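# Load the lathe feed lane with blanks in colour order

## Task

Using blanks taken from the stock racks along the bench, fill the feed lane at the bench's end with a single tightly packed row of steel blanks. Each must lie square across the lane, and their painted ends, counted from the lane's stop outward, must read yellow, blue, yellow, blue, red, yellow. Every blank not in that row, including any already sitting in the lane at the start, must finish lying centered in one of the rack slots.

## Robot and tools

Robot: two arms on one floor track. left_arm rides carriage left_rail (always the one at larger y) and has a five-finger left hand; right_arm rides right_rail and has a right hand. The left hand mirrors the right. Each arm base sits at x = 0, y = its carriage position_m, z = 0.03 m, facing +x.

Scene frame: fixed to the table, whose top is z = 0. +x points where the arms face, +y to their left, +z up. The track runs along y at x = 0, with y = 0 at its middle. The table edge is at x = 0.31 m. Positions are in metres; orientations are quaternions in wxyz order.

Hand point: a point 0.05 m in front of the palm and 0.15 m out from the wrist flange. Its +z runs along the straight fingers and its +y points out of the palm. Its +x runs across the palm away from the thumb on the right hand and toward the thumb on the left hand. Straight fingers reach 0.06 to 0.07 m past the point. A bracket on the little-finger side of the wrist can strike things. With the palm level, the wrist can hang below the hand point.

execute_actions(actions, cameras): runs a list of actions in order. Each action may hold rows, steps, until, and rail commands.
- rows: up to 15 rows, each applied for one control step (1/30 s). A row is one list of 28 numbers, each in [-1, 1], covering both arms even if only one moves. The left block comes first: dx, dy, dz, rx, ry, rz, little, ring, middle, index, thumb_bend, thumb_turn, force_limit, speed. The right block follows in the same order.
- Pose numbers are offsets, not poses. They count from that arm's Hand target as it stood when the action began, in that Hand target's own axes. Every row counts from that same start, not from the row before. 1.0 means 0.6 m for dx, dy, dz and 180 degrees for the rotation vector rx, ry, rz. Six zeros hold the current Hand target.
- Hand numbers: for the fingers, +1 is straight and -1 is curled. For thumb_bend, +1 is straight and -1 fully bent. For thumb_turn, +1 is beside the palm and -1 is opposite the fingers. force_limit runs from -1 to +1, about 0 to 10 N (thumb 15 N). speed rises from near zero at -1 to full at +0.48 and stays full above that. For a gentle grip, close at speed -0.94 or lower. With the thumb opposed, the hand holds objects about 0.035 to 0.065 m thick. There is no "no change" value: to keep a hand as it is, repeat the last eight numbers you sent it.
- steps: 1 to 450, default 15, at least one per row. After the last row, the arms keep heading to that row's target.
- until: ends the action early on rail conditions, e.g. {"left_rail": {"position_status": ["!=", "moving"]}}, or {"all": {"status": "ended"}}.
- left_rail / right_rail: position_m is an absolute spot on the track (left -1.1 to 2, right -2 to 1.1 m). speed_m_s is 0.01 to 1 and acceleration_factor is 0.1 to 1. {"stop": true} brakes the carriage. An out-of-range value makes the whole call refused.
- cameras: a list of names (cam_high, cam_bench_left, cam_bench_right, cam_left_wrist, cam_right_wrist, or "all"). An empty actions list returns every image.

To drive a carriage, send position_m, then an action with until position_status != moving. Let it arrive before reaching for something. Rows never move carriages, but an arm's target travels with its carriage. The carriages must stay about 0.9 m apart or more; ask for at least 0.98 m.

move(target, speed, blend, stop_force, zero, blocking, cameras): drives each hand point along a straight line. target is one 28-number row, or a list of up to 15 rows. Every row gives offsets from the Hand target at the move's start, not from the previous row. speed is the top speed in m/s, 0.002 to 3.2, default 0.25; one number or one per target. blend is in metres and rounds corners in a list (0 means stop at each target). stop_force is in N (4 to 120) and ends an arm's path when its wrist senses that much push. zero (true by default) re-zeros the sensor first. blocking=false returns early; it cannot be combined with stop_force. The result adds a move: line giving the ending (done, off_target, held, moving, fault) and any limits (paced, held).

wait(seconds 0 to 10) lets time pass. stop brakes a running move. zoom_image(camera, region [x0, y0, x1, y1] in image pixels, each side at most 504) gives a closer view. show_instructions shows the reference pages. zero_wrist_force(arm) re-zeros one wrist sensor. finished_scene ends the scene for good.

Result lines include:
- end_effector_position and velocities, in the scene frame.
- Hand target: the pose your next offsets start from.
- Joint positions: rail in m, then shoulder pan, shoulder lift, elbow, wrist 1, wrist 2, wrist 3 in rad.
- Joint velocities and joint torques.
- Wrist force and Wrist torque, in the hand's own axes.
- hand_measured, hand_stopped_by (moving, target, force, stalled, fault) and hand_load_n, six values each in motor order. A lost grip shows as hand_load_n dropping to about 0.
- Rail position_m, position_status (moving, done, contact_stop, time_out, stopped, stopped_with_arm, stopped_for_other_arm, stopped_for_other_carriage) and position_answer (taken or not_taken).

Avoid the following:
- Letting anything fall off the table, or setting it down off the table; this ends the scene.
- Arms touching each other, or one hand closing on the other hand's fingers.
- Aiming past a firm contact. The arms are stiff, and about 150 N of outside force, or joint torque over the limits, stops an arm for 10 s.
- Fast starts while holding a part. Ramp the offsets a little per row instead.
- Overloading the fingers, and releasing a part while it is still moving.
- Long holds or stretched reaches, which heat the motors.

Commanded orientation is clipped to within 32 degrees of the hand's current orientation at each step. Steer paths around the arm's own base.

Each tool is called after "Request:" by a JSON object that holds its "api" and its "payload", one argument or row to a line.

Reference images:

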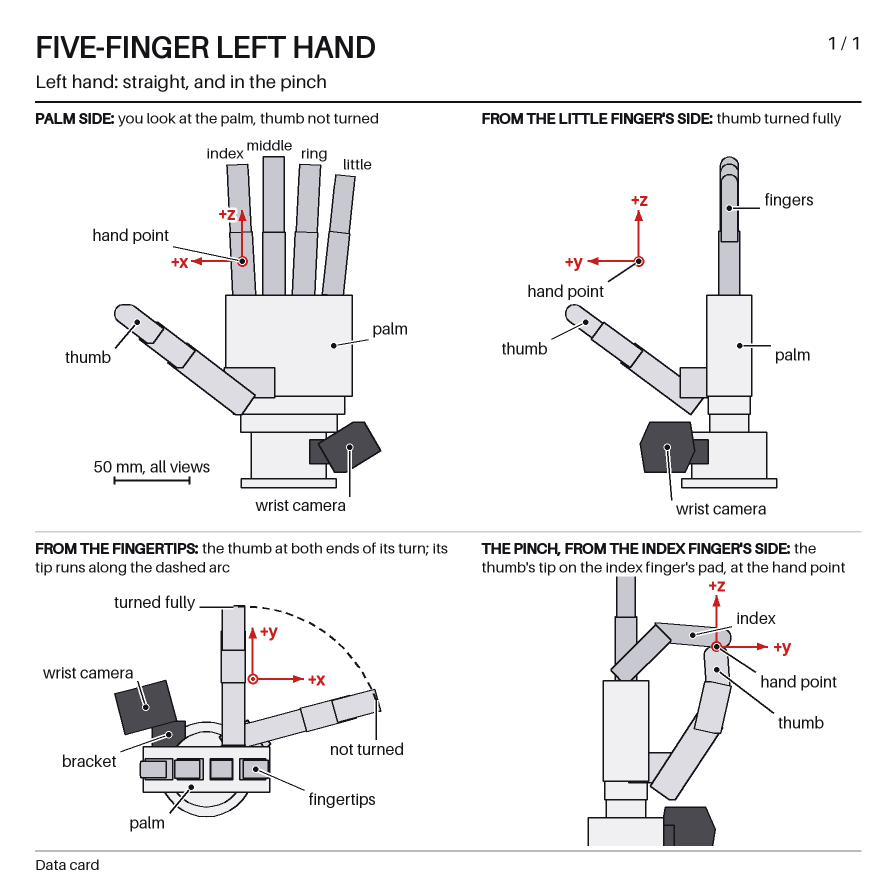

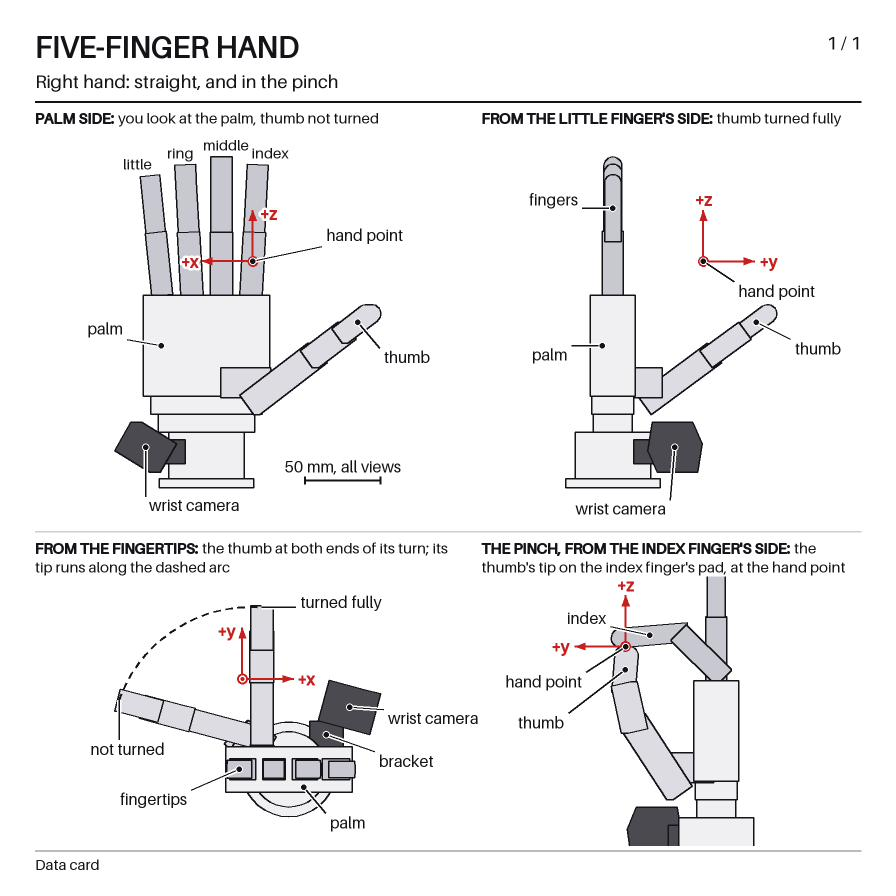

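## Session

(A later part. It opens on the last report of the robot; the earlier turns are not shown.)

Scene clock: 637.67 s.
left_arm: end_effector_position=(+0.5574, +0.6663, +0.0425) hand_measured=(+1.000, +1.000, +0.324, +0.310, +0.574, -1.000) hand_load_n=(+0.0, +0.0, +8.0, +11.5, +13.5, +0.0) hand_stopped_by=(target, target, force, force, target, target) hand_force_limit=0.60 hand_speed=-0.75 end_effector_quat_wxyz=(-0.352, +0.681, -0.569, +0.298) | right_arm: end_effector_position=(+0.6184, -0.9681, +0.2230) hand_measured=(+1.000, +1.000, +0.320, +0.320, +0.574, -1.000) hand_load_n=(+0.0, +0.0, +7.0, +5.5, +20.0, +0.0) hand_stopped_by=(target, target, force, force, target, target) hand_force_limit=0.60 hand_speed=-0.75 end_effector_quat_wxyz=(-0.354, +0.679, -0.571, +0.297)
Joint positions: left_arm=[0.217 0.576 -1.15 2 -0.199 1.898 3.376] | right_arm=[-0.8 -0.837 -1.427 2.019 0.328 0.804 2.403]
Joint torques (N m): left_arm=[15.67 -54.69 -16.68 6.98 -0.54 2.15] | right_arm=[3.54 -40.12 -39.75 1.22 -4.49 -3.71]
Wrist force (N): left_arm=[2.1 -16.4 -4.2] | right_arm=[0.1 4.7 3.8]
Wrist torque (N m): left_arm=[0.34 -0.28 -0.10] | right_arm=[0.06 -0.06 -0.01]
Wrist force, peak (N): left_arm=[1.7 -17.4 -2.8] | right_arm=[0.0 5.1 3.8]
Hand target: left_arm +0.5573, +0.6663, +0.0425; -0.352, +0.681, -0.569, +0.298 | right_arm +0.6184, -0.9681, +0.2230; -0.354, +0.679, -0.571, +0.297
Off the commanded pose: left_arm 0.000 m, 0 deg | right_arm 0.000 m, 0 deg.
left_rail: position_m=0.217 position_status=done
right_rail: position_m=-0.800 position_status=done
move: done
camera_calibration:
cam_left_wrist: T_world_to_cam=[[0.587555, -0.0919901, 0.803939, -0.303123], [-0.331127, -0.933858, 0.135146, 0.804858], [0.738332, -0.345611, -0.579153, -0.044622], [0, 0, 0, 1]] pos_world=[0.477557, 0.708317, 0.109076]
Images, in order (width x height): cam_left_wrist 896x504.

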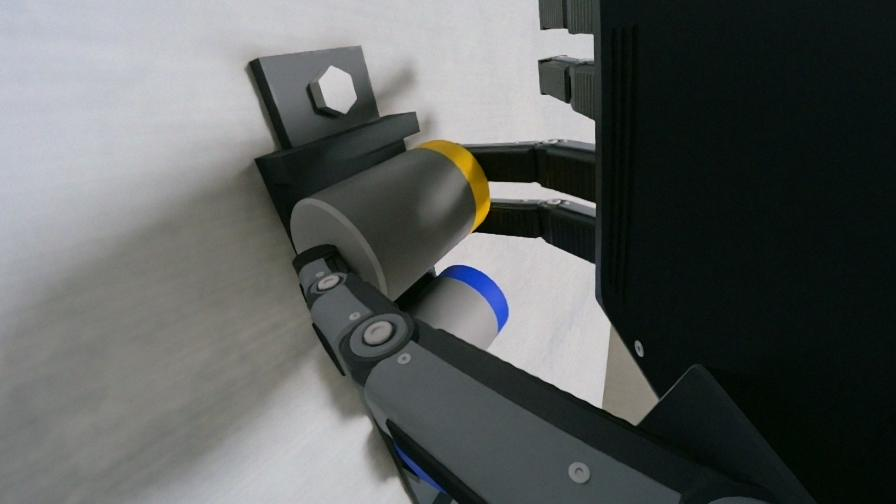

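Request:
{"api": "move", "payload": {
  "target": [
    [0,-0.0137,-0.0096,0,0,0,1,1,0.1,0.1,0.57,-1,0.6,-0.75,0,0,0,0,0,0,1,1,0.1,0.1,0.57,-1,0.6,-0.75],
    [0,-0.0137,-0.0096,0,0,0,1,1,0.05,0.05,0.57,-1,0.5,-0.8,0,0,0,0,0,0,1,1,0.1,0.1,0.57,-1,0.6,-0.75],
    [0.0145,-0.3446,-0.1399,0,0.0278,0.0195,1,1,0.05,0.05,0.57,-1,0.5,-0.8,0,0,0,0,0,0,1,1,0.1,0.1,0.57,-1,0.6,-0.75]
  ],
  "speed": [0.08,0.25,0.25],
  "cameras": []
}}

Request:
{"api": "execute_actions", "payload": {
  "actions": [
    {"left_rail":{"position_m":1.8397},"steps":40},
    {"right_rail":{"position_m":0.678},"steps":200,"until":{"all":{"status":"ended"}}}
  ],
  "cameras": ["cam_left_wrist","cam_right_wrist"]
}}

Scene clock: 651.40 s.
left_arm: end_effector_position=(+0.6079, +0.6675, +0.2600) hand_measured=(+1.000, +1.000, +0.294, +0.296, +0.576, -1.000) hand_load_n=(+0.0, +0.0, +11.5, +7.0, +24.0, +2.0) hand_stopped_by=(target, target, force, force, target, target) hand_force_limit=0.50 hand_speed=-0.80 end_effector_quat_wxyz=(-0.336, +0.649, -0.604, +0.316) | right_arm: end_effector_position=(+0.6184, -0.9681, +0.2230) hand_measured=(+1.000, +1.000, +0.320, +0.320, +0.574, -1.000) hand_load_n=(+0.0, +0.0, +7.5, +5.5, +20.0, +0.5) hand_stopped_by=(target, target, force, force, target, target) hand_force_limit=0.60 hand_speed=-0.75 end_effector_quat_wxyz=(-0.354, +0.679, -0.571, +0.297)
Joint positions: left_arm=[0.217 0.559 -1.299 1.741 0.23 1.969 3.435] | right_arm=[-0.8 -0.837 -1.427 2.019 0.328 0.804 2.403]
Joint torques (N m): left_arm=[-12.06 -77.6 -49.37 2.92 2.4 2.7] | right_arm=[6.94 -42.67 -40.14 1.36 -4.6 -3.54]
Wrist force (N): left_arm=[0.9 6.2 1.9] | right_arm=[0.2 4.7 3.5]
Wrist torque (N m): left_arm=[0.25 -0.26 -0.32] | right_arm=[0.07 -0.06 0.00]
Wrist force, peak (N): left_arm=[1.8 -18.3 -3.9] | right_arm=[0.0 5.0 3.7]
Hand target: left_arm +0.6079, +0.6675, +0.2600; -0.336, +0.649, -0.604, +0.316 | right_arm +0.6184, -0.9681, +0.2230; -0.354, +0.679, -0.571, +0.297
Off the commanded pose: left_arm 0.000 m, 0 deg | right_arm 0.000 m, 0 deg.
left_rail: position_m=0.217 position_status=done
right_rail: position_m=-0.800 position_status=done
move: done
No camera images: "cameras" was empty.

Scene clock: 655.53 s.
left_arm: end_effector_position=(+0.6079, +2.2902, +0.2600) hand_measured=(+1.000, +1.000, +0.294, +0.296, +0.576, -1.000) hand_load_n=(+0.0, +0.0, +11.5, +7.0, +24.0, +2.0) hand_stopped_by=(target, target, force, force, target, target) hand_force_limit=0.50 hand_speed=-0.80 end_effector_quat_wxyz=(-0.336, +0.649, -0.604, +0.316) | right_arm: end_effector_position=(+0.6184, +0.5099, +0.2230) hand_measured=(+1.000, +1.000, +0.320, +0.320, +0.574, -1.000) hand_load_n=(+0.0, +0.0, +7.0, +5.5, +20.0, +0.5) hand_stopped_by=(target, target, force, force, target, target) hand_force_limit=0.60 hand_speed=-0.75 end_effector_quat_wxyz=(-0.354, +0.679, -0.571, +0.297)
Joint positions: left_arm=[1.84 0.559 -1.299 1.741 0.23 1.969 3.435] | right_arm=[0.678 -0.837 -1.427 2.019 0.328 0.804 2.403]
Joint torques (N m): left_arm=[-6.62 -60.63 -31.56 -0.27 0.09 1.15] | right_arm=[-4.74 -43.31 -33.66 2.63 -3.97 -3.02]
Wrist force (N): left_arm=[1.0 6.5 2.2] | right_arm=[0.4 4.7 3.6]
Wrist torque (N m): left_arm=[0.29 -0.27 -0.32] | right_arm=[0.08 -0.09 0.01]
Wrist force, peak (N): left_arm=[2.9 6.6 2.2] | right_arm=[1.9 5.1 3.6]
Hand target: left_arm +0.6079, +2.2902, +0.2600; -0.336, +0.649, -0.604, +0.316 | right_arm +0.6184, +0.5099, +0.2230; -0.354, +0.679, -0.571, +0.297
Off the commanded pose: left_arm 0.000 m, 0 deg | right_arm 0.000 m, 0 deg.
left_rail: position_m=1.840 position_status=done
right_rail: position_m=0.678 position_status=done
camera_calibration:
cam_left_wrist: T_world_to_cam=[[0.574184, -0.154068, 0.804099, -0.208055], [-0.428761, -0.893273, 0.135012, 2.2751], [0.697479, -0.422288, -0.578962, 0.805656], [0, 0, 0, 1]] pos_world=[0.533006, 2.34044, 0.326576]
cam_right_wrist: T_world_to_cam=[[-0.470019, -0.35806, -0.806768, 0.655275], [-0.67143, 0.738344, 0.0634798, 0.0325979], [0.572943, 0.571525, -0.587448, -0.401492], [0, 0, 0, 1]] pos_world=[0.559911, 0.440022, 0.29073]
Images, in order (width x height): cam_left_wrist 896x504, cam_right_wrist 896x504.

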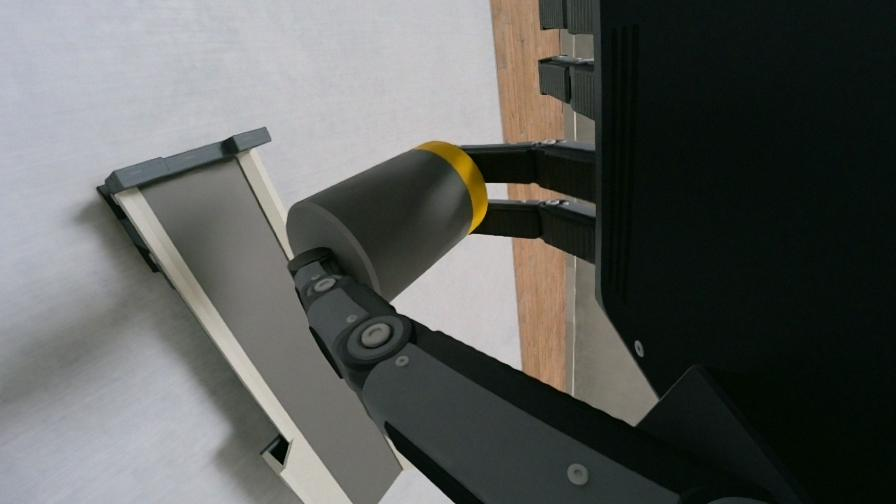

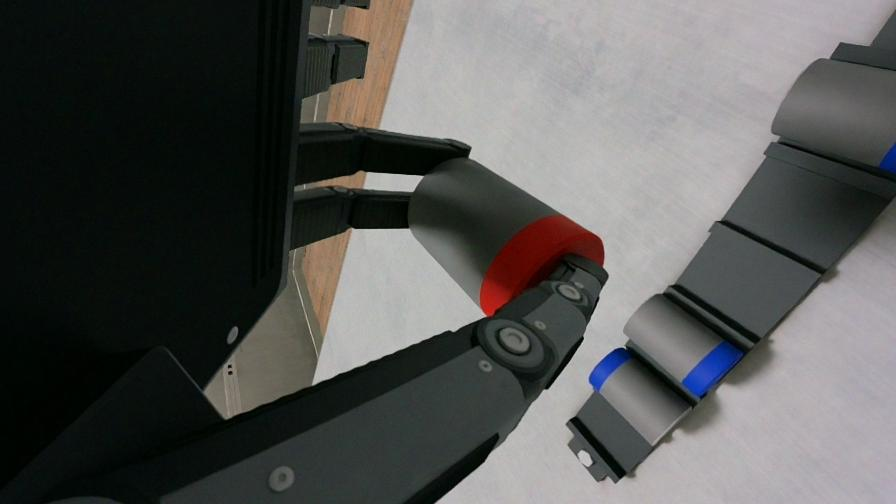

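Request:
{"api": "move", "payload": {
  "target": [0.0017,0.2116,0.1483,0,0,0,1,1,0.05,0.05,0.57,-1,0.5,-0.8,-0.034,0.2411,0.1004,0,0,0,1,1,0.1,0.1,0.57,-1,0.6,-0.75],
  "speed": 0.25,
  "cameras": ["cam_left_wrist","cam_right_wrist"]
}}

Request:
{"api": "zoom_image", "payload": {
  "camera": "cam_right_wrist",
  "region": [400, 60, 760, 360]
}}

Request:
{"api": "zoom_image", "payload": {
  "camera": "cam_left_wrist",
  "region": [160, 60, 520, 360]
}}

Scene clock: 673.50 s.
left_arm: end_effector_position=(+0.6080, +2.2885, +0.1051) hand_measured=(+1.000, +1.000, +0.294, +0.296, +0.576, -1.000) hand_load_n=(+0.0, +0.0, +11.5, +7.0, +24.0, +2.5) hand_stopped_by=(target, target, force, force, target, target) hand_force_limit=0.50 hand_speed=-0.80 end_effector_quat_wxyz=(-0.336, +0.649, -0.604, +0.316) | right_arm: end_effector_position=(+0.5819, +0.5243, +0.0700) hand_measured=(+1.000, +1.000, +0.320, +0.320, +0.574, -1.000) hand_load_n=(+0.0, +0.0, +7.0, +5.5, +20.0, +0.0) hand_stopped_by=(target, target, force, force, target, target) hand_force_limit=0.60 hand_speed=-0.75 end_effector_quat_wxyz=(-0.354, +0.679, -0.571, +0.297)
Joint positions: left_arm=[1.84 0.557 -1.159 1.865 -0.035 1.967 3.433] | right_arm=[0.678 -0.878 -1.278 2.199 0.03 0.78 2.357]
Joint torques (N m): left_arm=[-12.56 -60.4 -23.39 -0.83 -0.92 -2.38] | right_arm=[-9.39 -38.09 -14.74 0.47 -4.61 2.2]
Wrist force (N): left_arm=[1.0 6.5 2.3] | right_arm=[0.6 4.6 3.5]
Wrist torque (N m): left_arm=[0.27 -0.23 -0.02] | right_arm=[0.03 -0.17 0.12]
Wrist force, peak (N): left_arm=[1.3 8.5 3.6] | right_arm=[0.0 6.8 4.5]
Hand target: left_arm +0.6080, +2.2885, +0.1050; -0.336, +0.649, -0.604, +0.316 | right_arm +0.5819, +0.5244, +0.0699; -0.354, +0.679, -0.571, +0.297
Off the commanded pose: left_arm 0.000 m, 0 deg | right_arm 0.000 m, 0 deg.
left_rail: position_m=1.840 position_status=done
right_rail: position_m=0.678 position_status=done
move: done
camera_calibration:
cam_left_wrist: T_world_to_cam=[[0.574184, -0.154068, 0.804099, -0.0837547], [-0.428761, -0.893273, 0.135012, 2.29446], [0.697479, -0.422288, -0.578962, 0.715087], [0, 0, 0, 1]] pos_world=[0.533106, 2.33864, 0.171576]
cam_right_wrist: T_world_to_cam=[[-0.469986, -0.358193, -0.806728, 0.519832], [-0.671481, 0.738306, 0.0633804, 0.00716158], [0.57291, 0.571491, -0.587514, -0.47859], [0, 0, 0, 1]] pos_world=[0.523312, 0.454422, 0.137731]
Images, in order (width x height): cam_left_wrist 896x504, cam_right_wrist 896x504.

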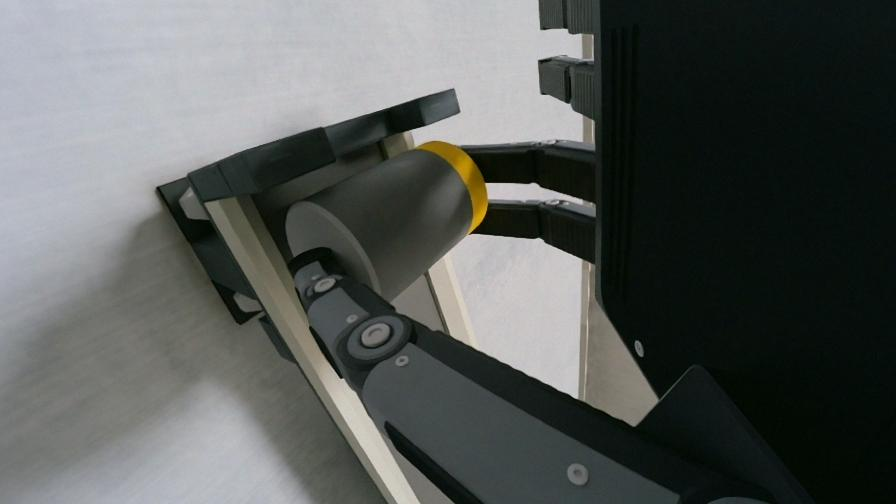

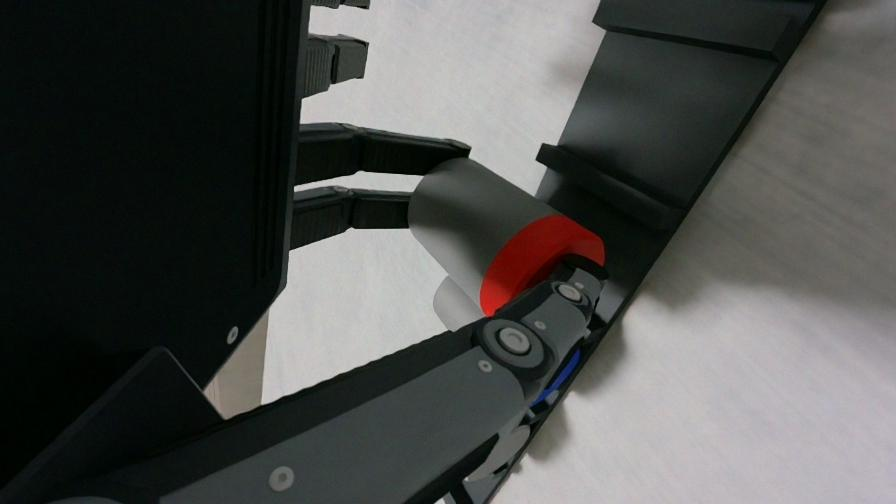

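Scaled by 1.400 from the camera's 896x504 image, which has a finer 1280x720 frame.

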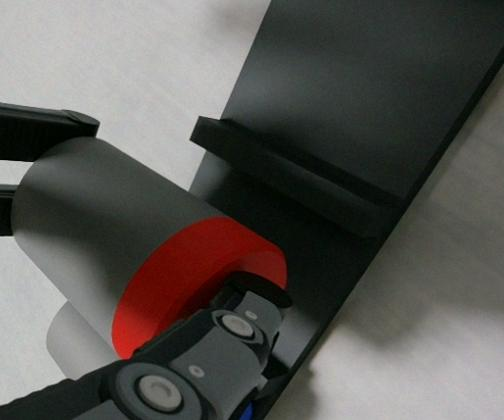

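Scaled by 1.400 from the camera's 896x504 image, which has a finer 1280x720 frame.

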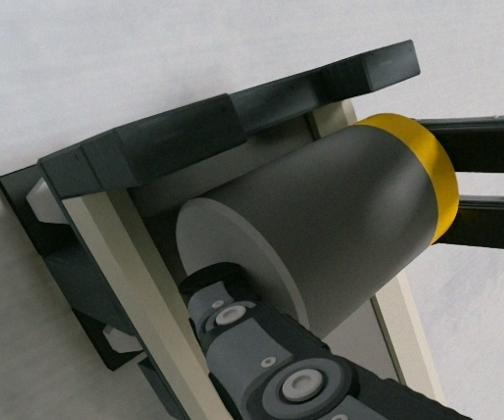

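Request:
{"api": "move", "payload": {
  "target": [0,0.0314,0.022,0,0,0,1,1,0.05,0.05,0.57,-1,0.5,-0.8,-0.003,0.0476,0.0307,0,-0.0068,-0.0048,1,1,0.1,0.1,0.57,-1,0.6,-0.75],
  "speed": 0.03,
  "stop_force": 6,
  "cameras": ["cam_left_wrist","cam_right_wrist"]
}}

Scene clock: 687.53 s.
left_arm: end_effector_position=(+0.6081, +2.2884, +0.0941) hand_measured=(+1.000, +1.000, +0.294, +0.296, +0.576, -1.000) hand_load_n=(+0.0, +0.0, +13.5, +8.0, +22.5, +1.0) hand_stopped_by=(target, target, force, force, target, target) hand_force_limit=0.50 hand_speed=-0.80 end_effector_quat_wxyz=(-0.336, +0.649, -0.604, +0.316) | right_arm: end_effector_position=(+0.5807, +0.5256, +0.0435) hand_measured=(+1.000, +1.000, +0.320, +0.320, +0.574, -1.000) hand_load_n=(+0.0, +0.0, +7.5, +5.5, +20.5, +0.5) hand_stopped_by=(target, target, force, force, target, target) hand_force_limit=0.60 hand_speed=-0.75 end_effector_quat_wxyz=(-0.357, +0.684, -0.564, +0.294)
Joint positions: left_arm=[1.84 0.556 -1.147 1.872 -0.053 1.967 3.433] | right_arm=[0.678 -0.881 -1.227 2.206 -0.006 0.766 2.329]
Joint torques (N m): left_arm=[14.52 -80.16 -37.16 3.58 -1.06 -0.41] | right_arm=[10.23 -68.87 -28.79 4.89 0.23 3.95]
Wrist force (N): left_arm=[0.0 -0.5 4.5] | right_arm=[0.3 4.4 3.4]
Wrist torque (N m): left_arm=[0.38 -0.19 0.06] | right_arm=[0.01 -0.13 -0.10]
Wrist force, peak (N): left_arm=[0.0 -8.1 2.8] | right_arm=[2.3 -10.3 -9.1]
Hand target: left_arm +0.6081, +2.2884, +0.0941; -0.336, +0.649, -0.604, +0.316 (not the last commanded pose) | right_arm +0.5807, +0.5256, +0.0435; -0.357, +0.684, -0.564, +0.294 (not the last commanded pose)
Off the commanded pose: left_arm 0.012 m, 0 deg | right_arm 0.008 m, 0 deg.
left_rail: position_m=1.840 position_status=done
right_rail: position_m=0.678 position_status=done
move: contact (left_arm, right_arm)
camera_calibration:
cam_left_wrist: T_world_to_cam=[[0.574184, -0.154068, 0.804099, -0.0749671], [-0.428761, -0.893273, 0.135012, 2.29599], [0.697479, -0.422288, -0.578962, 0.708649], [0, 0, 0, 1]] pos_world=[0.533206, 2.33864, 0.160576]
cam_right_wrist: T_world_to_cam=[[-0.462546, -0.36762, -0.806788, 0.498912], [-0.686439, 0.724413, 0.0634623, 0.0231508], [0.561118, 0.583165, -0.587423, -0.493539], [0, 0, 0, 1]] pos_world=[0.523595, 0.454454, 0.11113]
Images, in order (width x height): cam_left_wrist 896x504, cam_right_wrist 896x504.

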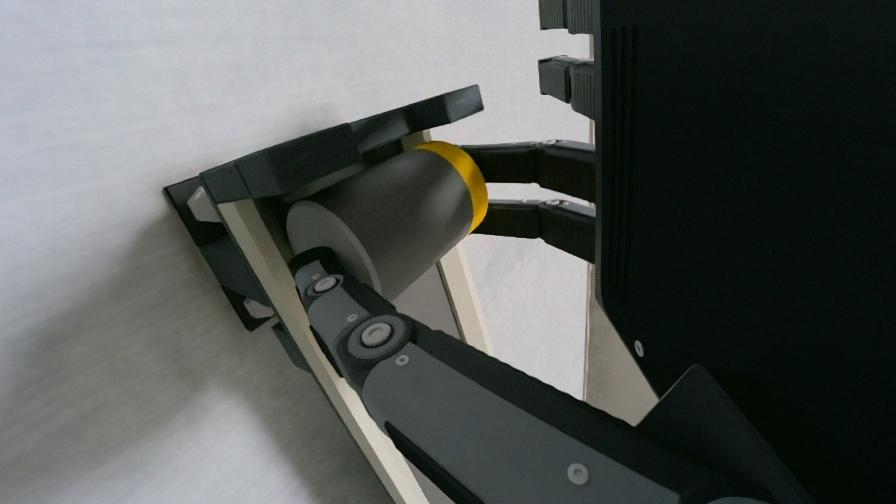

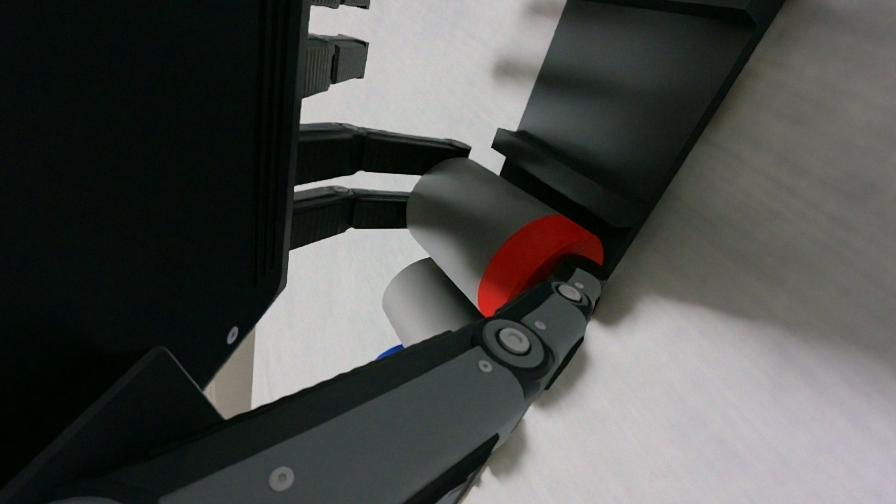

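Request:
{"api": "move", "payload": {
  "target": [
    [0,-0.0087,-0.0021,0,0,0,1,1,0.05,0.05,0.57,-1,0.5,-0.8,0,0.0007,0.0005,0,0,0,1,1,0.85,0.85,0.9,-1,0.5,-0.3],
    [0,-0.0087,-0.0021,0,0,0,1,1,0.05,0.05,0.57,-1,0.5,-0.8,0,-0.2048,-0.1435,0,0,0,1,1,1,1,0.9,-1,0.5,-0.3]
  ],
  "speed": 0.2,
  "cameras": ["cam_right_wrist"]
}}

Request:
{"api": "move", "payload": {
  "target": [0,0.0218,0.0153,0,0,0,1,1,0.05,0.05,0.57,-1,0.5,-0.8,0,0,0,0,0,0,1,1,1,1,0.9,-1,0.5,-0.3],
  "speed": 0.03,
  "stop_force": 6,
  "cameras": ["cam_left_wrist"]
}}

Scene clock: 700.47 s.
left_arm: end_effector_position=(+0.6100, +2.2886, +0.0991) hand_measured=(+1.000, +1.000, +0.294, +0.296, +0.576, -1.000) hand_load_n=(+0.0, +0.0, +11.5, +7.0, +24.0, +2.5) hand_stopped_by=(target, target, force, force, target, target) hand_force_limit=0.50 hand_speed=-0.80 end_effector_quat_wxyz=(-0.336, +0.649, -0.604, +0.316) | right_arm: end_effector_position=(+0.5805, +0.5255, +0.1935) hand_measured=(+1.000, +1.000, +1.000, +1.000, +0.900, -1.000) hand_load_n=(+0.0, +0.0, +0.0, +0.0, +0.0, +0.0) hand_stopped_by=(target, target, target, target, target, target) hand_force_limit=0.50 hand_speed=-0.30 end_effector_quat_wxyz=(-0.357, +0.684, -0.564, +0.294)
Joint positions: left_arm=[1.84 0.555 -1.151 1.866 -0.044 1.966 3.432] | right_arm=[0.678 -0.882 -1.444 2.115 0.302 0.766 2.328]
Joint torques (N m): left_arm=[-10.75 -87.1 -43.95 2.95 -0.62 -2.03] | right_arm=[-8.31 -59.99 -34 4.39 -3.68 -4.28]
Wrist force (N): left_arm=[0.8 6.1 2.2] | right_arm=[0.5 -0.4 0.0]
Wrist torque (N m): left_arm=[0.23 -0.20 -0.05] | right_arm=[0.04 -0.13 0.08]
Wrist force, peak (N): left_arm=[1.0 6.7 2.1] | right_arm=[0.3 5.0 3.8]
Hand target: left_arm +0.6100, +2.2886, +0.0991; -0.336, +0.649, -0.604, +0.316 | right_arm +0.5805, +0.5255, +0.1935; -0.357, +0.684, -0.564, +0.294
Off the commanded pose: left_arm 0.000 m, 0 deg | right_arm 0.000 m, 0 deg.
left_rail: position_m=1.840 position_status=done
right_rail: position_m=0.678 position_status=done
move: done
camera_calibration:
cam_right_wrist: T_world_to_cam=[[-0.462546, -0.36762, -0.806788, 0.619918], [-0.686439, 0.724413, 0.0634623, 0.0134879], [0.561118, 0.583165, -0.587423, -0.405255], [0, 0, 0, 1]] pos_world=[0.523395, 0.454454, 0.26123]
Images, in order (width x height): cam_right_wrist 896x504.

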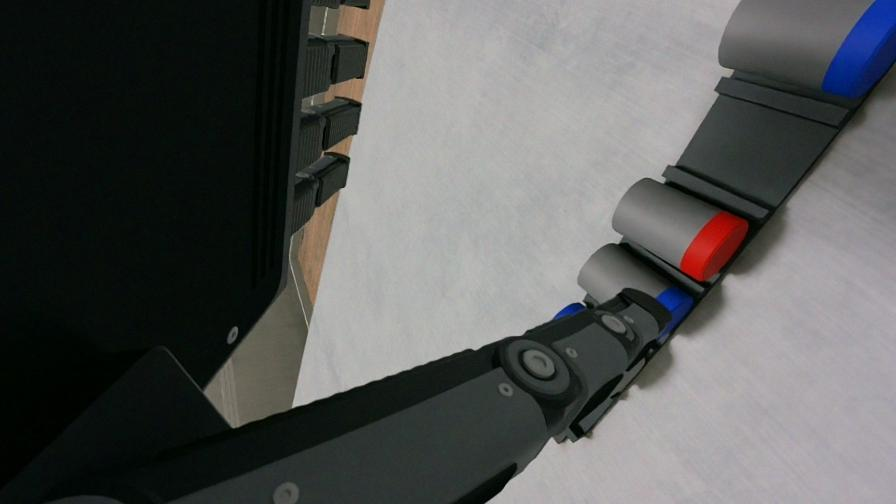

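Scene clock: 702.03 s.
left_arm: end_effector_position=(+0.6101, +2.2886, +0.0902) hand_measured=(+1.000, +1.000, +0.294, +0.296, +0.576, -1.000) hand_load_n=(+0.0, +0.0, +11.0, +7.0, +24.5, +2.0) hand_stopped_by=(target, target, force, force, target, target) hand_force_limit=0.50 hand_speed=-0.80 end_effector_quat_wxyz=(-0.336, +0.649, -0.604, +0.316) | right_arm: end_effector_position=(+0.5805, +0.5255, +0.1935) hand_measured=(+1.000, +1.000, +1.000, +1.000, +0.900, -1.000) hand_load_n=(+0.0, +0.0, +0.0, +0.0, +0.0, +0.0) hand_stopped_by=(target, target, target, target, target, target) hand_force_limit=0.50 hand_speed=-0.30 end_effector_quat_wxyz=(-0.357, +0.684, -0.564, +0.294)
Joint positions: left_arm=[1.84 0.555 -1.141 1.871 -0.059 1.966 3.432] | right_arm=[0.678 -0.882 -1.444 2.115 0.302 0.766 2.328]
Joint torques (N m): left_arm=[-6.44 -88.16 -43.02 2.54 -0.15 0.78] | right_arm=[-12.71 -58.08 -33.36 3.99 -1.85 -4.23]
Wrist force (N): left_arm=[0.9 6.1 2.1] | right_arm=[0.3 -0.5 0.0]
Wrist torque (N m): left_arm=[0.23 -0.23 -0.06] | right_arm=[0.03 -0.10 0.06]
Wrist force, peak (N): left_arm=[-0.4 -13.0 -12.9] | right_arm=[0.6 -0.4 0.1]
Hand target: left_arm +0.6100, +2.2886, +0.0902; -0.336, +0.649, -0.604, +0.316 (not the last commanded pose) | right_arm +0.5805, +0.5255, +0.1935; -0.357, +0.684, -0.564, +0.294
Off the commanded pose: left_arm 0.007 m, 0 deg | right_arm 0.000 m, 0 deg.
left_rail: position_m=1.840 position_status=done
right_rail: position_m=0.678 position_status=done
move: contact (left_arm)
camera_calibration:
cam_left_wrist: T_world_to_cam=[[0.574145, -0.154043, 0.804132, -0.0730291], [-0.42873, -0.893291, 0.134987, 2.29743], [0.69753, -0.422258, -0.578922, 0.705062], [0, 0, 0, 1]] pos_world=[0.535107, 2.33874, 0.156776]
Images, in order (width x height): cam_left_wrist 896x504.

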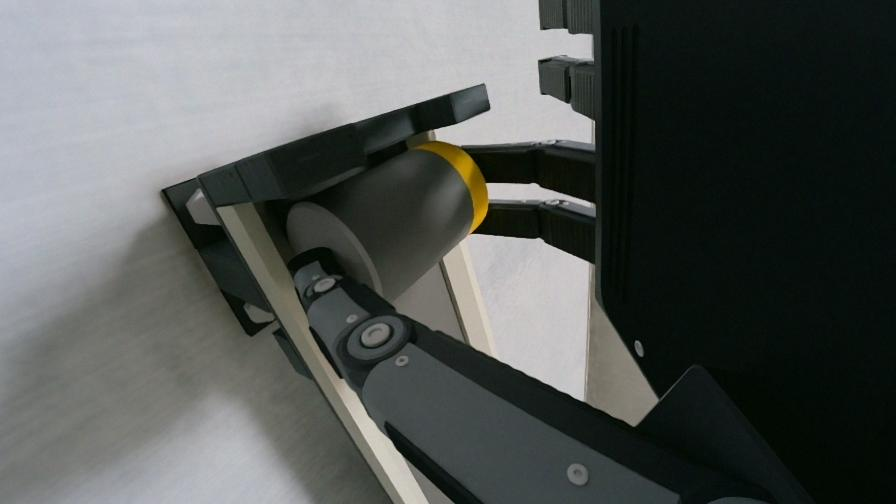

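Request:
{"api": "move", "payload": {
  "target": [0,-0.0018,-0.0033,0,0,0,1,1,0.05,0.05,0.57,-1,0.5,-0.8,0,0,0,0,0,0,1,1,1,1,0.9,-1,0.5,-0.3],
  "speed": 0.1,
  "cameras": []
}}

Request:
{"api": "move", "payload": {
  "target": [0,0.0137,0.0096,0,0,0,1,1,0.05,0.05,0.57,-1,0.5,-0.8,0,0,0,0,0,0,1,1,1,1,0.9,-1,0.5,-0.3],
  "speed": 0.015,
  "stop_force": 8,
  "cameras": ["cam_left_wrist"]
}}

Request:
{"api": "zoom_image", "payload": {
  "camera": "cam_left_wrist",
  "region": [260, 180, 500, 360]
}}

Scene clock: 710.57 s.
left_arm: end_effector_position=(+0.6091, +2.2885, +0.0922) hand_measured=(+1.000, +1.000, +0.294, +0.296, +0.576, -1.000) hand_load_n=(+0.0, +0.0, +14.0, +9.0, +22.5, +2.0) hand_stopped_by=(target, target, force, force, target, target) hand_force_limit=0.50 hand_speed=-0.80 end_effector_quat_wxyz=(-0.336, +0.649, -0.604, +0.316) | right_arm: end_effector_position=(+0.5805, +0.5255, +0.1935) hand_measured=(+1.000, +1.000, +1.000, +1.000, +0.900, -1.000) hand_load_n=(+0.0, +0.0, +0.0, +0.0, +0.5, +0.5) hand_stopped_by=(target, target, target, target, target, target) hand_force_limit=0.50 hand_speed=-0.30 end_effector_quat_wxyz=(-0.357, +0.684, -0.564, +0.294)
Joint positions: left_arm=[1.84 0.556 -1.144 1.871 -0.056 1.966 3.433] | right_arm=[0.678 -0.882 -1.444 2.115 0.302 0.766 2.328]
Joint torques (N m): left_arm=[21.89 -84.99 -17.55 5.38 2.21 2.41] | right_arm=[-9.84 -56.34 -28.59 4.5 -0.2 -4.35]
Wrist force (N): left_arm=[0.4 0.7 8.2] | right_arm=[0.3 -0.3 -0.2]
Wrist torque (N m): left_arm=[0.54 -0.11 -0.13] | right_arm=[0.08 -0.10 0.07]
Wrist force, peak (N): left_arm=[0.4 0.7 8.2] | right_arm=[0.6 -0.4 0.3]
Hand target: left_arm +0.6090, +2.2885, +0.0922; -0.336, +0.649, -0.604, +0.316 | right_arm +0.5805, +0.5255, +0.1935; -0.357, +0.684, -0.564, +0.294
Off the commanded pose: left_arm 0.000 m, 0 deg | right_arm 0.000 m, 0 deg.
left_rail: position_m=1.840 position_status=done
right_rail: position_m=0.678 position_status=done
move: done
No camera images: "cameras" was empty.

Scene clock: 712.00 s.
left_arm: end_effector_position=(+0.6091, +2.2885, +0.0898) hand_measured=(+1.000, +1.000, +0.294, +0.296, +0.576, -1.000) hand_load_n=(+0.0, +0.0, +16.0, +10.0, +20.5, +1.0) hand_stopped_by=(target, target, force, force, target, target) hand_force_limit=0.50 hand_speed=-0.80 end_effector_quat_wxyz=(-0.336, +0.649, -0.604, +0.316) | right_arm: end_effector_position=(+0.5805, +0.5255, +0.1935) hand_measured=(+1.000, +1.000, +1.000, +1.000, +0.900, -1.000) hand_load_n=(+0.0, +0.0, +0.0, -0.5, +0.0, +0.0) hand_stopped_by=(target, target, target, target, target, target) hand_force_limit=0.50 hand_speed=-0.30 end_effector_quat_wxyz=(-0.357, +0.684, -0.564, +0.294)
Joint positions: left_arm=[1.84 0.556 -1.141 1.872 -0.06 1.966 3.433] | right_arm=[0.678 -0.882 -1.444 2.115 0.302 0.766 2.328]
Joint torques (N m): left_arm=[22.17 -76.26 -30.66 7.12 -1.63 2.52] | right_arm=[-10.77 -59.1 -26.73 4.58 0.24 -3.94]
Wrist force (N): left_arm=[0.9 -7.8 5.5] | right_arm=[0.3 -0.3 0.2]
Wrist torque (N m): left_arm=[0.46 -0.10 -0.02] | right_arm=[0.05 -0.11 0.07]
Wrist force, peak (N): left_arm=[1.9 -17.2 -2.9] | right_arm=[0.6 -0.2 0.3]
Hand target: left_arm +0.6091, +2.2885, +0.0898; -0.336, +0.649, -0.604, +0.316 (not the last commanded pose) | right_arm +0.5805, +0.5255, +0.1935; -0.357, +0.684, -0.564, +0.294
Off the commanded pose: left_arm 0.008 m, 0 deg | right_arm 0.000 m, 0 deg.
left_rail: position_m=1.840 position_status=done
right_rail: position_m=0.678 position_status=done
move: contact (left_arm)
camera_calibration:
cam_left_wrist: T_world_to_cam=[[0.574029, -0.154159, 0.804192, -0.0718263], [-0.428769, -0.893299, 0.134814, 2.29703], [0.697601, -0.4222, -0.578878, 0.705305], [0, 0, 0, 1]] pos_world=[0.534107, 2.33864, 0.156376]
Images, in order (width x height): cam_left_wrist 896x504.

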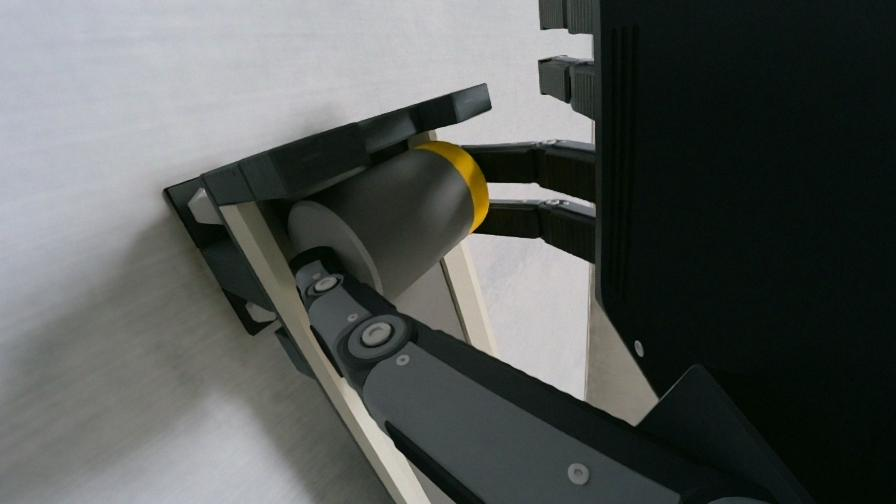

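Scaled by 2.100 from the camera's 896x504 image, which has a finer 1280x720 frame.

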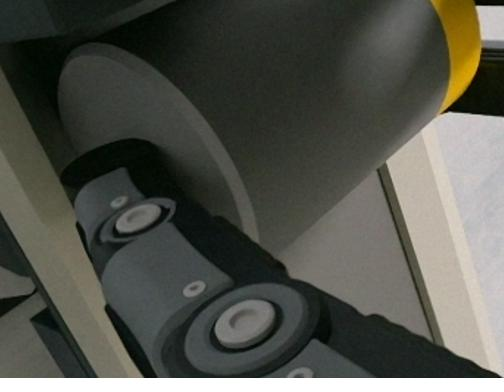

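Request:
{"api": "move", "payload": {
  "target": [0,-0.0068,-0.0017,0,0,0,1,1,0.05,0.05,0.57,-1,0.5,-0.8,0,0,0,0,0,0,1,1,1,1,0.9,-1,0.5,-0.3],
  "speed": 0.03
}}

Request:
{"api": "move", "payload": {
  "target": [0,0.0109,0.00765,0,0,0,1,1,0.05,0.05,0.57,-1,0.5,-0.8,0,0,0,0,0,0,1,1,1,1,0.9,-1,0.5,-0.3],
  "speed": 0.02,
  "stop_force": 8,
  "cameras": ["cam_left_wrist"]
}}

Scene clock: 732.40 s.
left_arm: end_effector_position=(+0.6105, +2.2886, +0.0937) hand_measured=(+1.000, +1.000, +0.294, +0.296, +0.576, -1.000) hand_load_n=(+0.0, +0.0, +11.5, +7.0, +23.5, +2.0) hand_stopped_by=(target, target, force, force, target, target) hand_force_limit=0.50 hand_speed=-0.80 end_effector_quat_wxyz=(-0.336, +0.649, -0.604, +0.316) | right_arm: end_effector_position=(+0.5805, +0.5255, +0.1935) hand_measured=(+1.000, +1.000, +1.000, +1.000, +0.900, -1.000) hand_load_n=(+0.0, +0.0, +0.0, +0.0, +0.0, +0.0) hand_stopped_by=(target, target, target, target, target, target) hand_force_limit=0.50 hand_speed=-0.30 end_effector_quat_wxyz=(-0.357, +0.684, -0.564, +0.294)
Joint positions: left_arm=[1.84 0.555 -1.144 1.868 -0.053 1.965 3.432] | right_arm=[0.678 -0.882 -1.444 2.115 0.302 0.766 2.328]
Joint torques (N m): left_arm=[-8.71 -90.74 -43.3 2.95 -1.03 -1.95] | right_arm=[-8.75 -58.24 -27.66 4.52 0.29 -4.11]
Wrist force (N): left_arm=[1.1 6.3 1.9] | right_arm=[0.4 -0.2 0.0]
Wrist torque (N m): left_arm=[0.28 -0.26 -0.04] | right_arm=[0.08 -0.11 0.08]
Wrist force, peak (N): left_arm=[1.3 -8.4 5.7] | right_arm=[0.8 -0.1 0.2]
Hand target: left_arm +0.6106, +2.2886, +0.0937; -0.336, +0.649, -0.604, +0.316 | right_arm +0.5805, +0.5255, +0.1935; -0.357, +0.684, -0.564, +0.294
Off the commanded pose: left_arm 0.000 m, 0 deg | right_arm 0.000 m, 0 deg.
left_rail: position_m=1.840 position_status=done
right_rail: position_m=0.678 position_status=done
move: done

Scene clock: 733.93 s.
left_arm: end_effector_position=(+0.6107, +2.2886, +0.0901) hand_measured=(+1.000, +1.000, +0.294, +0.296, +0.576, -1.000) hand_load_n=(+0.0, +0.0, +11.5, +7.0, +23.5, +1.5) hand_stopped_by=(target, target, force, force, target, target) hand_force_limit=0.50 hand_speed=-0.80 end_effector_quat_wxyz=(-0.336, +0.649, -0.604, +0.316) | right_arm: end_effector_position=(+0.5805, +0.5255, +0.1935) hand_measured=(+1.000, +1.000, +1.000, +1.000, +0.900, -1.000) hand_load_n=(+0.0, +0.0, +0.0, +0.0, +0.0, +0.0) hand_stopped_by=(target, target, target, target, target, target) hand_force_limit=0.50 hand_speed=-0.30 end_effector_quat_wxyz=(-0.357, +0.684, -0.564, +0.294)
Joint positions: left_arm=[1.84 0.555 -1.14 1.87 -0.059 1.965 3.432] | right_arm=[0.678 -0.882 -1.444 2.115 0.302 0.766 2.328]
Joint torques (N m): left_arm=[1.58 -84.74 -41.05 1.71 -0.43 -0.1] | right_arm=[-7.67 -58.67 -27.81 4.8 -0.06 -3.77]
Wrist force (N): left_arm=[0.5 4.9 0.4] | right_arm=[0.3 -0.2 0.0]
Wrist torque (N m): left_arm=[0.23 -0.27 -0.02] | right_arm=[0.08 -0.10 0.08]
Wrist force, peak (N): left_arm=[1.8 -7.3 -6.2] | right_arm=[0.6 -0.5 0.1]
Hand target: left_arm +0.6107, +2.2887, +0.0901; -0.336, +0.649, -0.604, +0.316 (not the last commanded pose) | right_arm +0.5805, +0.5255, +0.1935; -0.357, +0.684, -0.564, +0.294
Off the commanded pose: left_arm 0.004 m, 0 deg | right_arm 0.000 m, 0 deg.
left_rail: position_m=1.840 position_status=done
right_rail: position_m=0.678 position_status=done
move: contact (left_arm)
camera_calibration:
cam_left_wrist: T_world_to_cam=[[0.573874, -0.154222, 0.804291, -0.0727404], [-0.428826, -0.89329, 0.134687, 2.29789], [0.697694, -0.422194, -0.578771, 0.704366], [0, 0, 0, 1]] pos_world=[0.535707, 2.33884, 0.156676]
Images, in order (width x height): cam_left_wrist 896x504.

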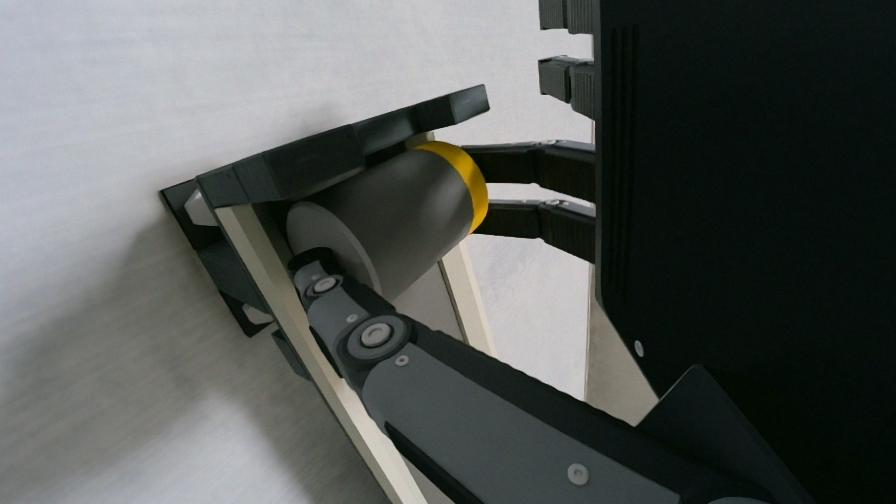

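Request:
{"api": "move", "payload": {
  "target": [
    [0,0,0,0,0,0,1,1,0.85,0.85,0.9,-1,0.5,-0.3,0,0,0,0,0,0,1,1,1,1,0.9,-1,0.5,-0.3],
    [0,-0.0273,-0.0191,0,0,0,1,1,0.85,0.85,0.9,-1,0.5,-0.3,0,0,0,0,0,0,1,1,1,1,0.9,-1,0.5,-0.3],
    [0,-0.1365,-0.0957,0,0,0,1,1,0.85,0.85,0.9,-1,0.5,-0.3,0,0,0,0,0,0,1,1,1,1,0.9,-1,0.5,-0.3]
  ],
  "speed": [0.03,0.05,0.2],
  "cameras": ["cam_left_wrist"]
}}

Scene clock: 740.70 s.
left_arm: end_effector_position=(+0.6106, +2.2891, +0.1901) hand_measured=(+1.000, +1.000, +0.850, +0.850, +0.900, -1.000) hand_load_n=(+0.0, -0.5, +0.0, +0.0, +0.0, +0.0) hand_stopped_by=(target, target, target, target, target, target) hand_force_limit=0.50 hand_speed=-0.30 end_effector_quat_wxyz=(-0.336, +0.649, -0.604, +0.316) | right_arm: end_effector_position=(+0.5805, +0.5255, +0.1935) hand_measured=(+1.000, +1.000, +1.000, +1.000, +0.900, -1.000) hand_load_n=(+0.0, +0.0, +0.0, +0.0, +0.0, +0.0) hand_stopped_by=(target, target, target, target, target, target) hand_force_limit=0.50 hand_speed=-0.30 end_effector_quat_wxyz=(-0.357, +0.684, -0.564, +0.294)
Joint positions: left_arm=[1.84 0.555 -1.242 1.803 0.109 1.966 3.432] | right_arm=[0.678 -0.882 -1.444 2.115 0.302 0.766 2.328]
Joint torques (N m): left_arm=[16.8 -79.55 -43.94 3.64 2.37 2.47] | right_arm=[-8.13 -59.84 -27.28 3.84 -0.03 -3.72]
Wrist force (N): left_arm=[1.4 1.6 -1.7] | right_arm=[0.4 -0.2 -0.1]
Wrist torque (N m): left_arm=[0.32 -0.39 0.02] | right_arm=[0.07 -0.12 0.08]
Wrist force, peak (N): left_arm=[0.3 5.4 0.5] | right_arm=[0.7 -0.5 0.2]
Hand target: left_arm +0.6106, +2.2891, +0.1902; -0.336, +0.649, -0.604, +0.316 | right_arm +0.5805, +0.5255, +0.1935; -0.357, +0.684, -0.564, +0.294
Off the commanded pose: left_arm 0.000 m, 0 deg | right_arm 0.000 m, 0 deg.
left_rail: position_m=1.840 position_status=done
right_rail: position_m=0.678 position_status=done
move: done
camera_calibration:
cam_left_wrist: T_world_to_cam=[[0.573899, -0.154172, 0.804283, -0.153098], [-0.428794, -0.893299, 0.134732, 2.28474], [0.697693, -0.422194, -0.578771, 0.762425], [0, 0, 0, 1]] pos_world=[0.535607, 2.33924, 0.256576]
Images, in order (width x height): cam_left_wrist 896x504.

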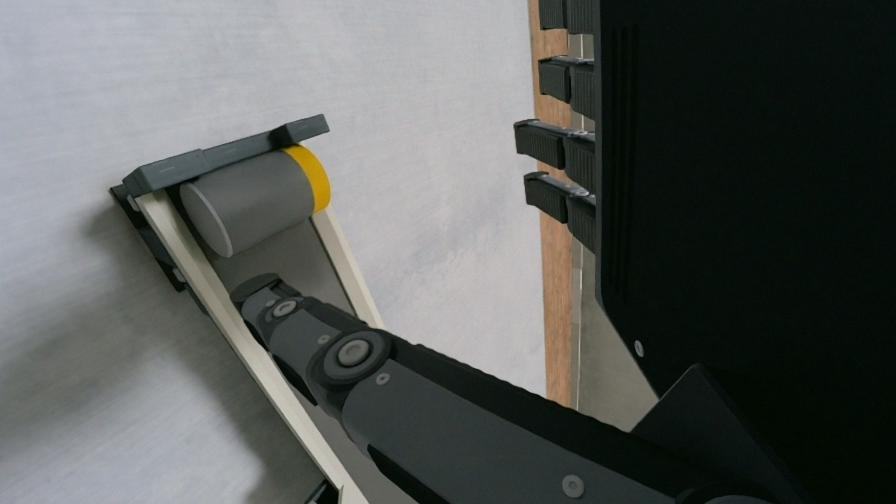

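Request:
{"api": "zoom_image", "payload": {
  "camera": "cam_left_wrist",
  "region": [100, 90, 400, 290]
}}

Scaled by 1.680 from the camera's 896x504 image, which has a finer 1280x720 frame.

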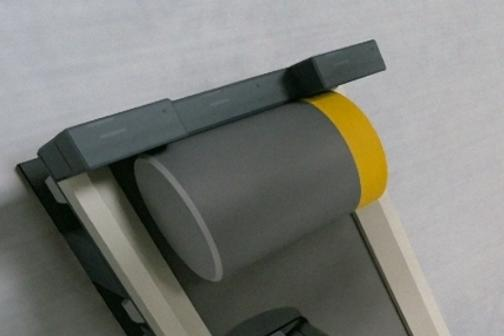

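Request:
{"api": "move", "payload": {
  "target": [-0.0047,-0.0549,-0.125,0,-0.0278,-0.0195,1,1,0.85,0.85,0.9,-1,0.5,-0.3,0,0,0,0,0,0,1,1,1,1,0.9,-1,0.5,-0.3],
  "speed": 0.3
}}

Request:
{"api": "execute_actions", "payload": {
  "actions": [
    {"right_rail":{"position_m":-2.0,"acceleration_factor":1},"steps":90,"until":{"right_rail":{"position_m":["<",0.3]}}},
    {"left_rail":{"position_m":0.16,"acceleration_factor":0.8},"steps":200,"until":{"all":{"status":"ended"}}}
  ],
  "cameras": ["cam_left_wrist"]
}}

Scene clock: 769.83 s.
left_arm: end_effector_position=(+0.5679, +2.2892, +0.2601) hand_measured=(+1.000, +1.000, +0.850, +0.850, +0.900, -1.000) hand_load_n=(+0.0, +0.0, +0.0, +0.0, +0.0, +0.5) hand_stopped_by=(target, target, target, target, target, target) hand_force_limit=0.50 hand_speed=-0.30 end_effector_quat_wxyz=(-0.352, +0.681, -0.569, +0.298) | right_arm: end_effector_position=(+0.5805, +0.5255, +0.1935) hand_measured=(+1.000, +1.000, +1.000, +1.000, +0.900, -1.000) hand_load_n=(+0.0, +0.0, +0.0, +0.0, +0.0, +0.0) hand_stopped_by=(target, target, target, target, target, target) hand_force_limit=0.50 hand_speed=-0.30 end_effector_quat_wxyz=(-0.357, +0.684, -0.564, +0.294)
Joint positions: left_arm=[1.84 0.566 -1.37 1.829 0.19 1.89 3.37] | right_arm=[0.678 -0.882 -1.444 2.115 0.302 0.766 2.328]
Joint torques (N m): left_arm=[18.47 -72.3 -27.08 2.77 -1.06 -2.36] | right_arm=[-7.83 -57.64 -27.07 4.38 0.04 -3.59]
Wrist force (N): left_arm=[1.1 1.9 -1.3] | right_arm=[0.2 -0.2 -0.1]
Wrist torque (N m): left_arm=[0.33 -0.34 0.09] | right_arm=[0.09 -0.08 0.07]
Wrist force, peak (N): left_arm=[1.3 1.2 -2.7] | right_arm=[0.8 -0.1 0.0]
Hand target: left_arm +0.5679, +2.2892, +0.2601; -0.352, +0.681, -0.569, +0.298 | right_arm +0.5805, +0.5255, +0.1935; -0.357, +0.684, -0.564, +0.294
Off the commanded pose: left_arm 0.000 m, 0 deg | right_arm 0.000 m, 0 deg.
left_rail: position_m=1.840 position_status=done
right_rail: position_m=0.678 position_status=done
move: done

Scene clock: 773.60 s.
left_arm: end_effector_position=(+0.5679, +0.6096, +0.2602) hand_measured=(+1.000, +1.000, +0.850, +0.850, +0.900, -1.000) hand_load_n=(+0.0, +0.0, +0.0, +0.0, +0.0, +0.0) hand_stopped_by=(target, target, target, target, target, target) hand_force_limit=0.50 hand_speed=-0.30 end_effector_quat_wxyz=(-0.352, +0.681, -0.569, +0.298) | right_arm: end_effector_position=(+0.5805, -2.1525, +0.1935) hand_measured=(+1.000, +1.000, +1.000, +1.000, +0.900, -1.000) hand_load_n=(-0.5, -0.5, +0.0, +0.0, +0.0, +0.5) hand_stopped_by=(target, target, target, target, target, target) hand_force_limit=0.50 hand_speed=-0.30 end_effector_quat_wxyz=(-0.357, +0.684, -0.564, +0.294)
Joint positions: left_arm=[0.16 0.566 -1.37 1.829 0.191 1.89 3.37] | right_arm=[-2 -0.882 -1.444 2.115 0.302 0.766 2.328]
Joint torques (N m): left_arm=[-4.37 -55.41 -37.41 0.28 1.47 -1.72] | right_arm=[11.22 -52.57 -27.14 2.34 0.08 -3.99]
Wrist force (N): left_arm=[1.2 1.4 -1.2] | right_arm=[0.4 -0.3 0.1]
Wrist torque (N m): left_arm=[0.27 -0.35 0.10] | right_arm=[0.05 -0.12 0.07]
Wrist force, peak (N): left_arm=[2.8 1.7 -1.9] | right_arm=[2.4 0.1 -0.2]
Hand target: left_arm +0.5679, +0.6096, +0.2601; -0.352, +0.681, -0.569, +0.298 | right_arm +0.5805, -2.1525, +0.1935; -0.357, +0.684, -0.564, +0.294
Off the commanded pose: left_arm 0.000 m, 0 deg | right_arm 0.000 m, 0 deg.
left_rail: position_m=0.160 position_status=done
right_rail: position_m=-2.000 position_status=done
camera_calibration:
cam_left_wrist: T_world_to_cam=[[0.587377, -0.0921697, 0.804048, -0.489287], [-0.331184, -0.933875, 0.134886, 0.726009], [0.738448, -0.345516, -0.579062, 0.0538702], [0, 0, 0, 1]] pos_world=[0.488058, 0.651518, 0.326676]
Images, in order (width x height): cam_left_wrist 896x504.

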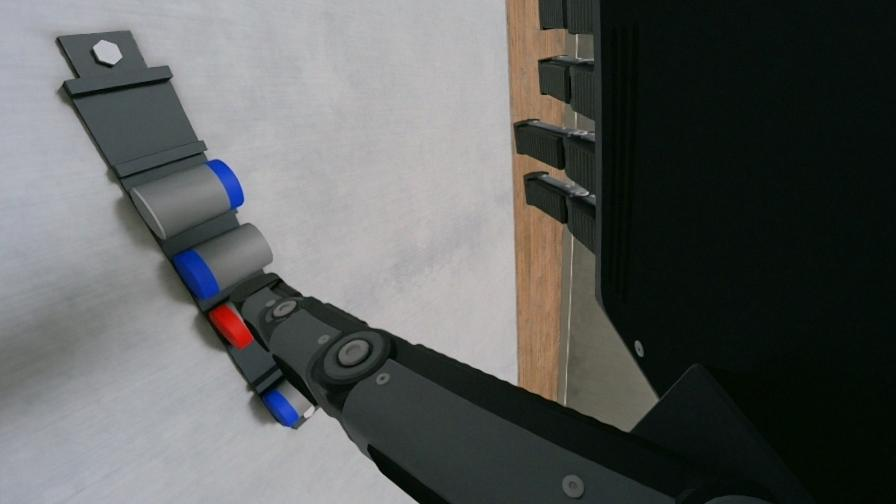

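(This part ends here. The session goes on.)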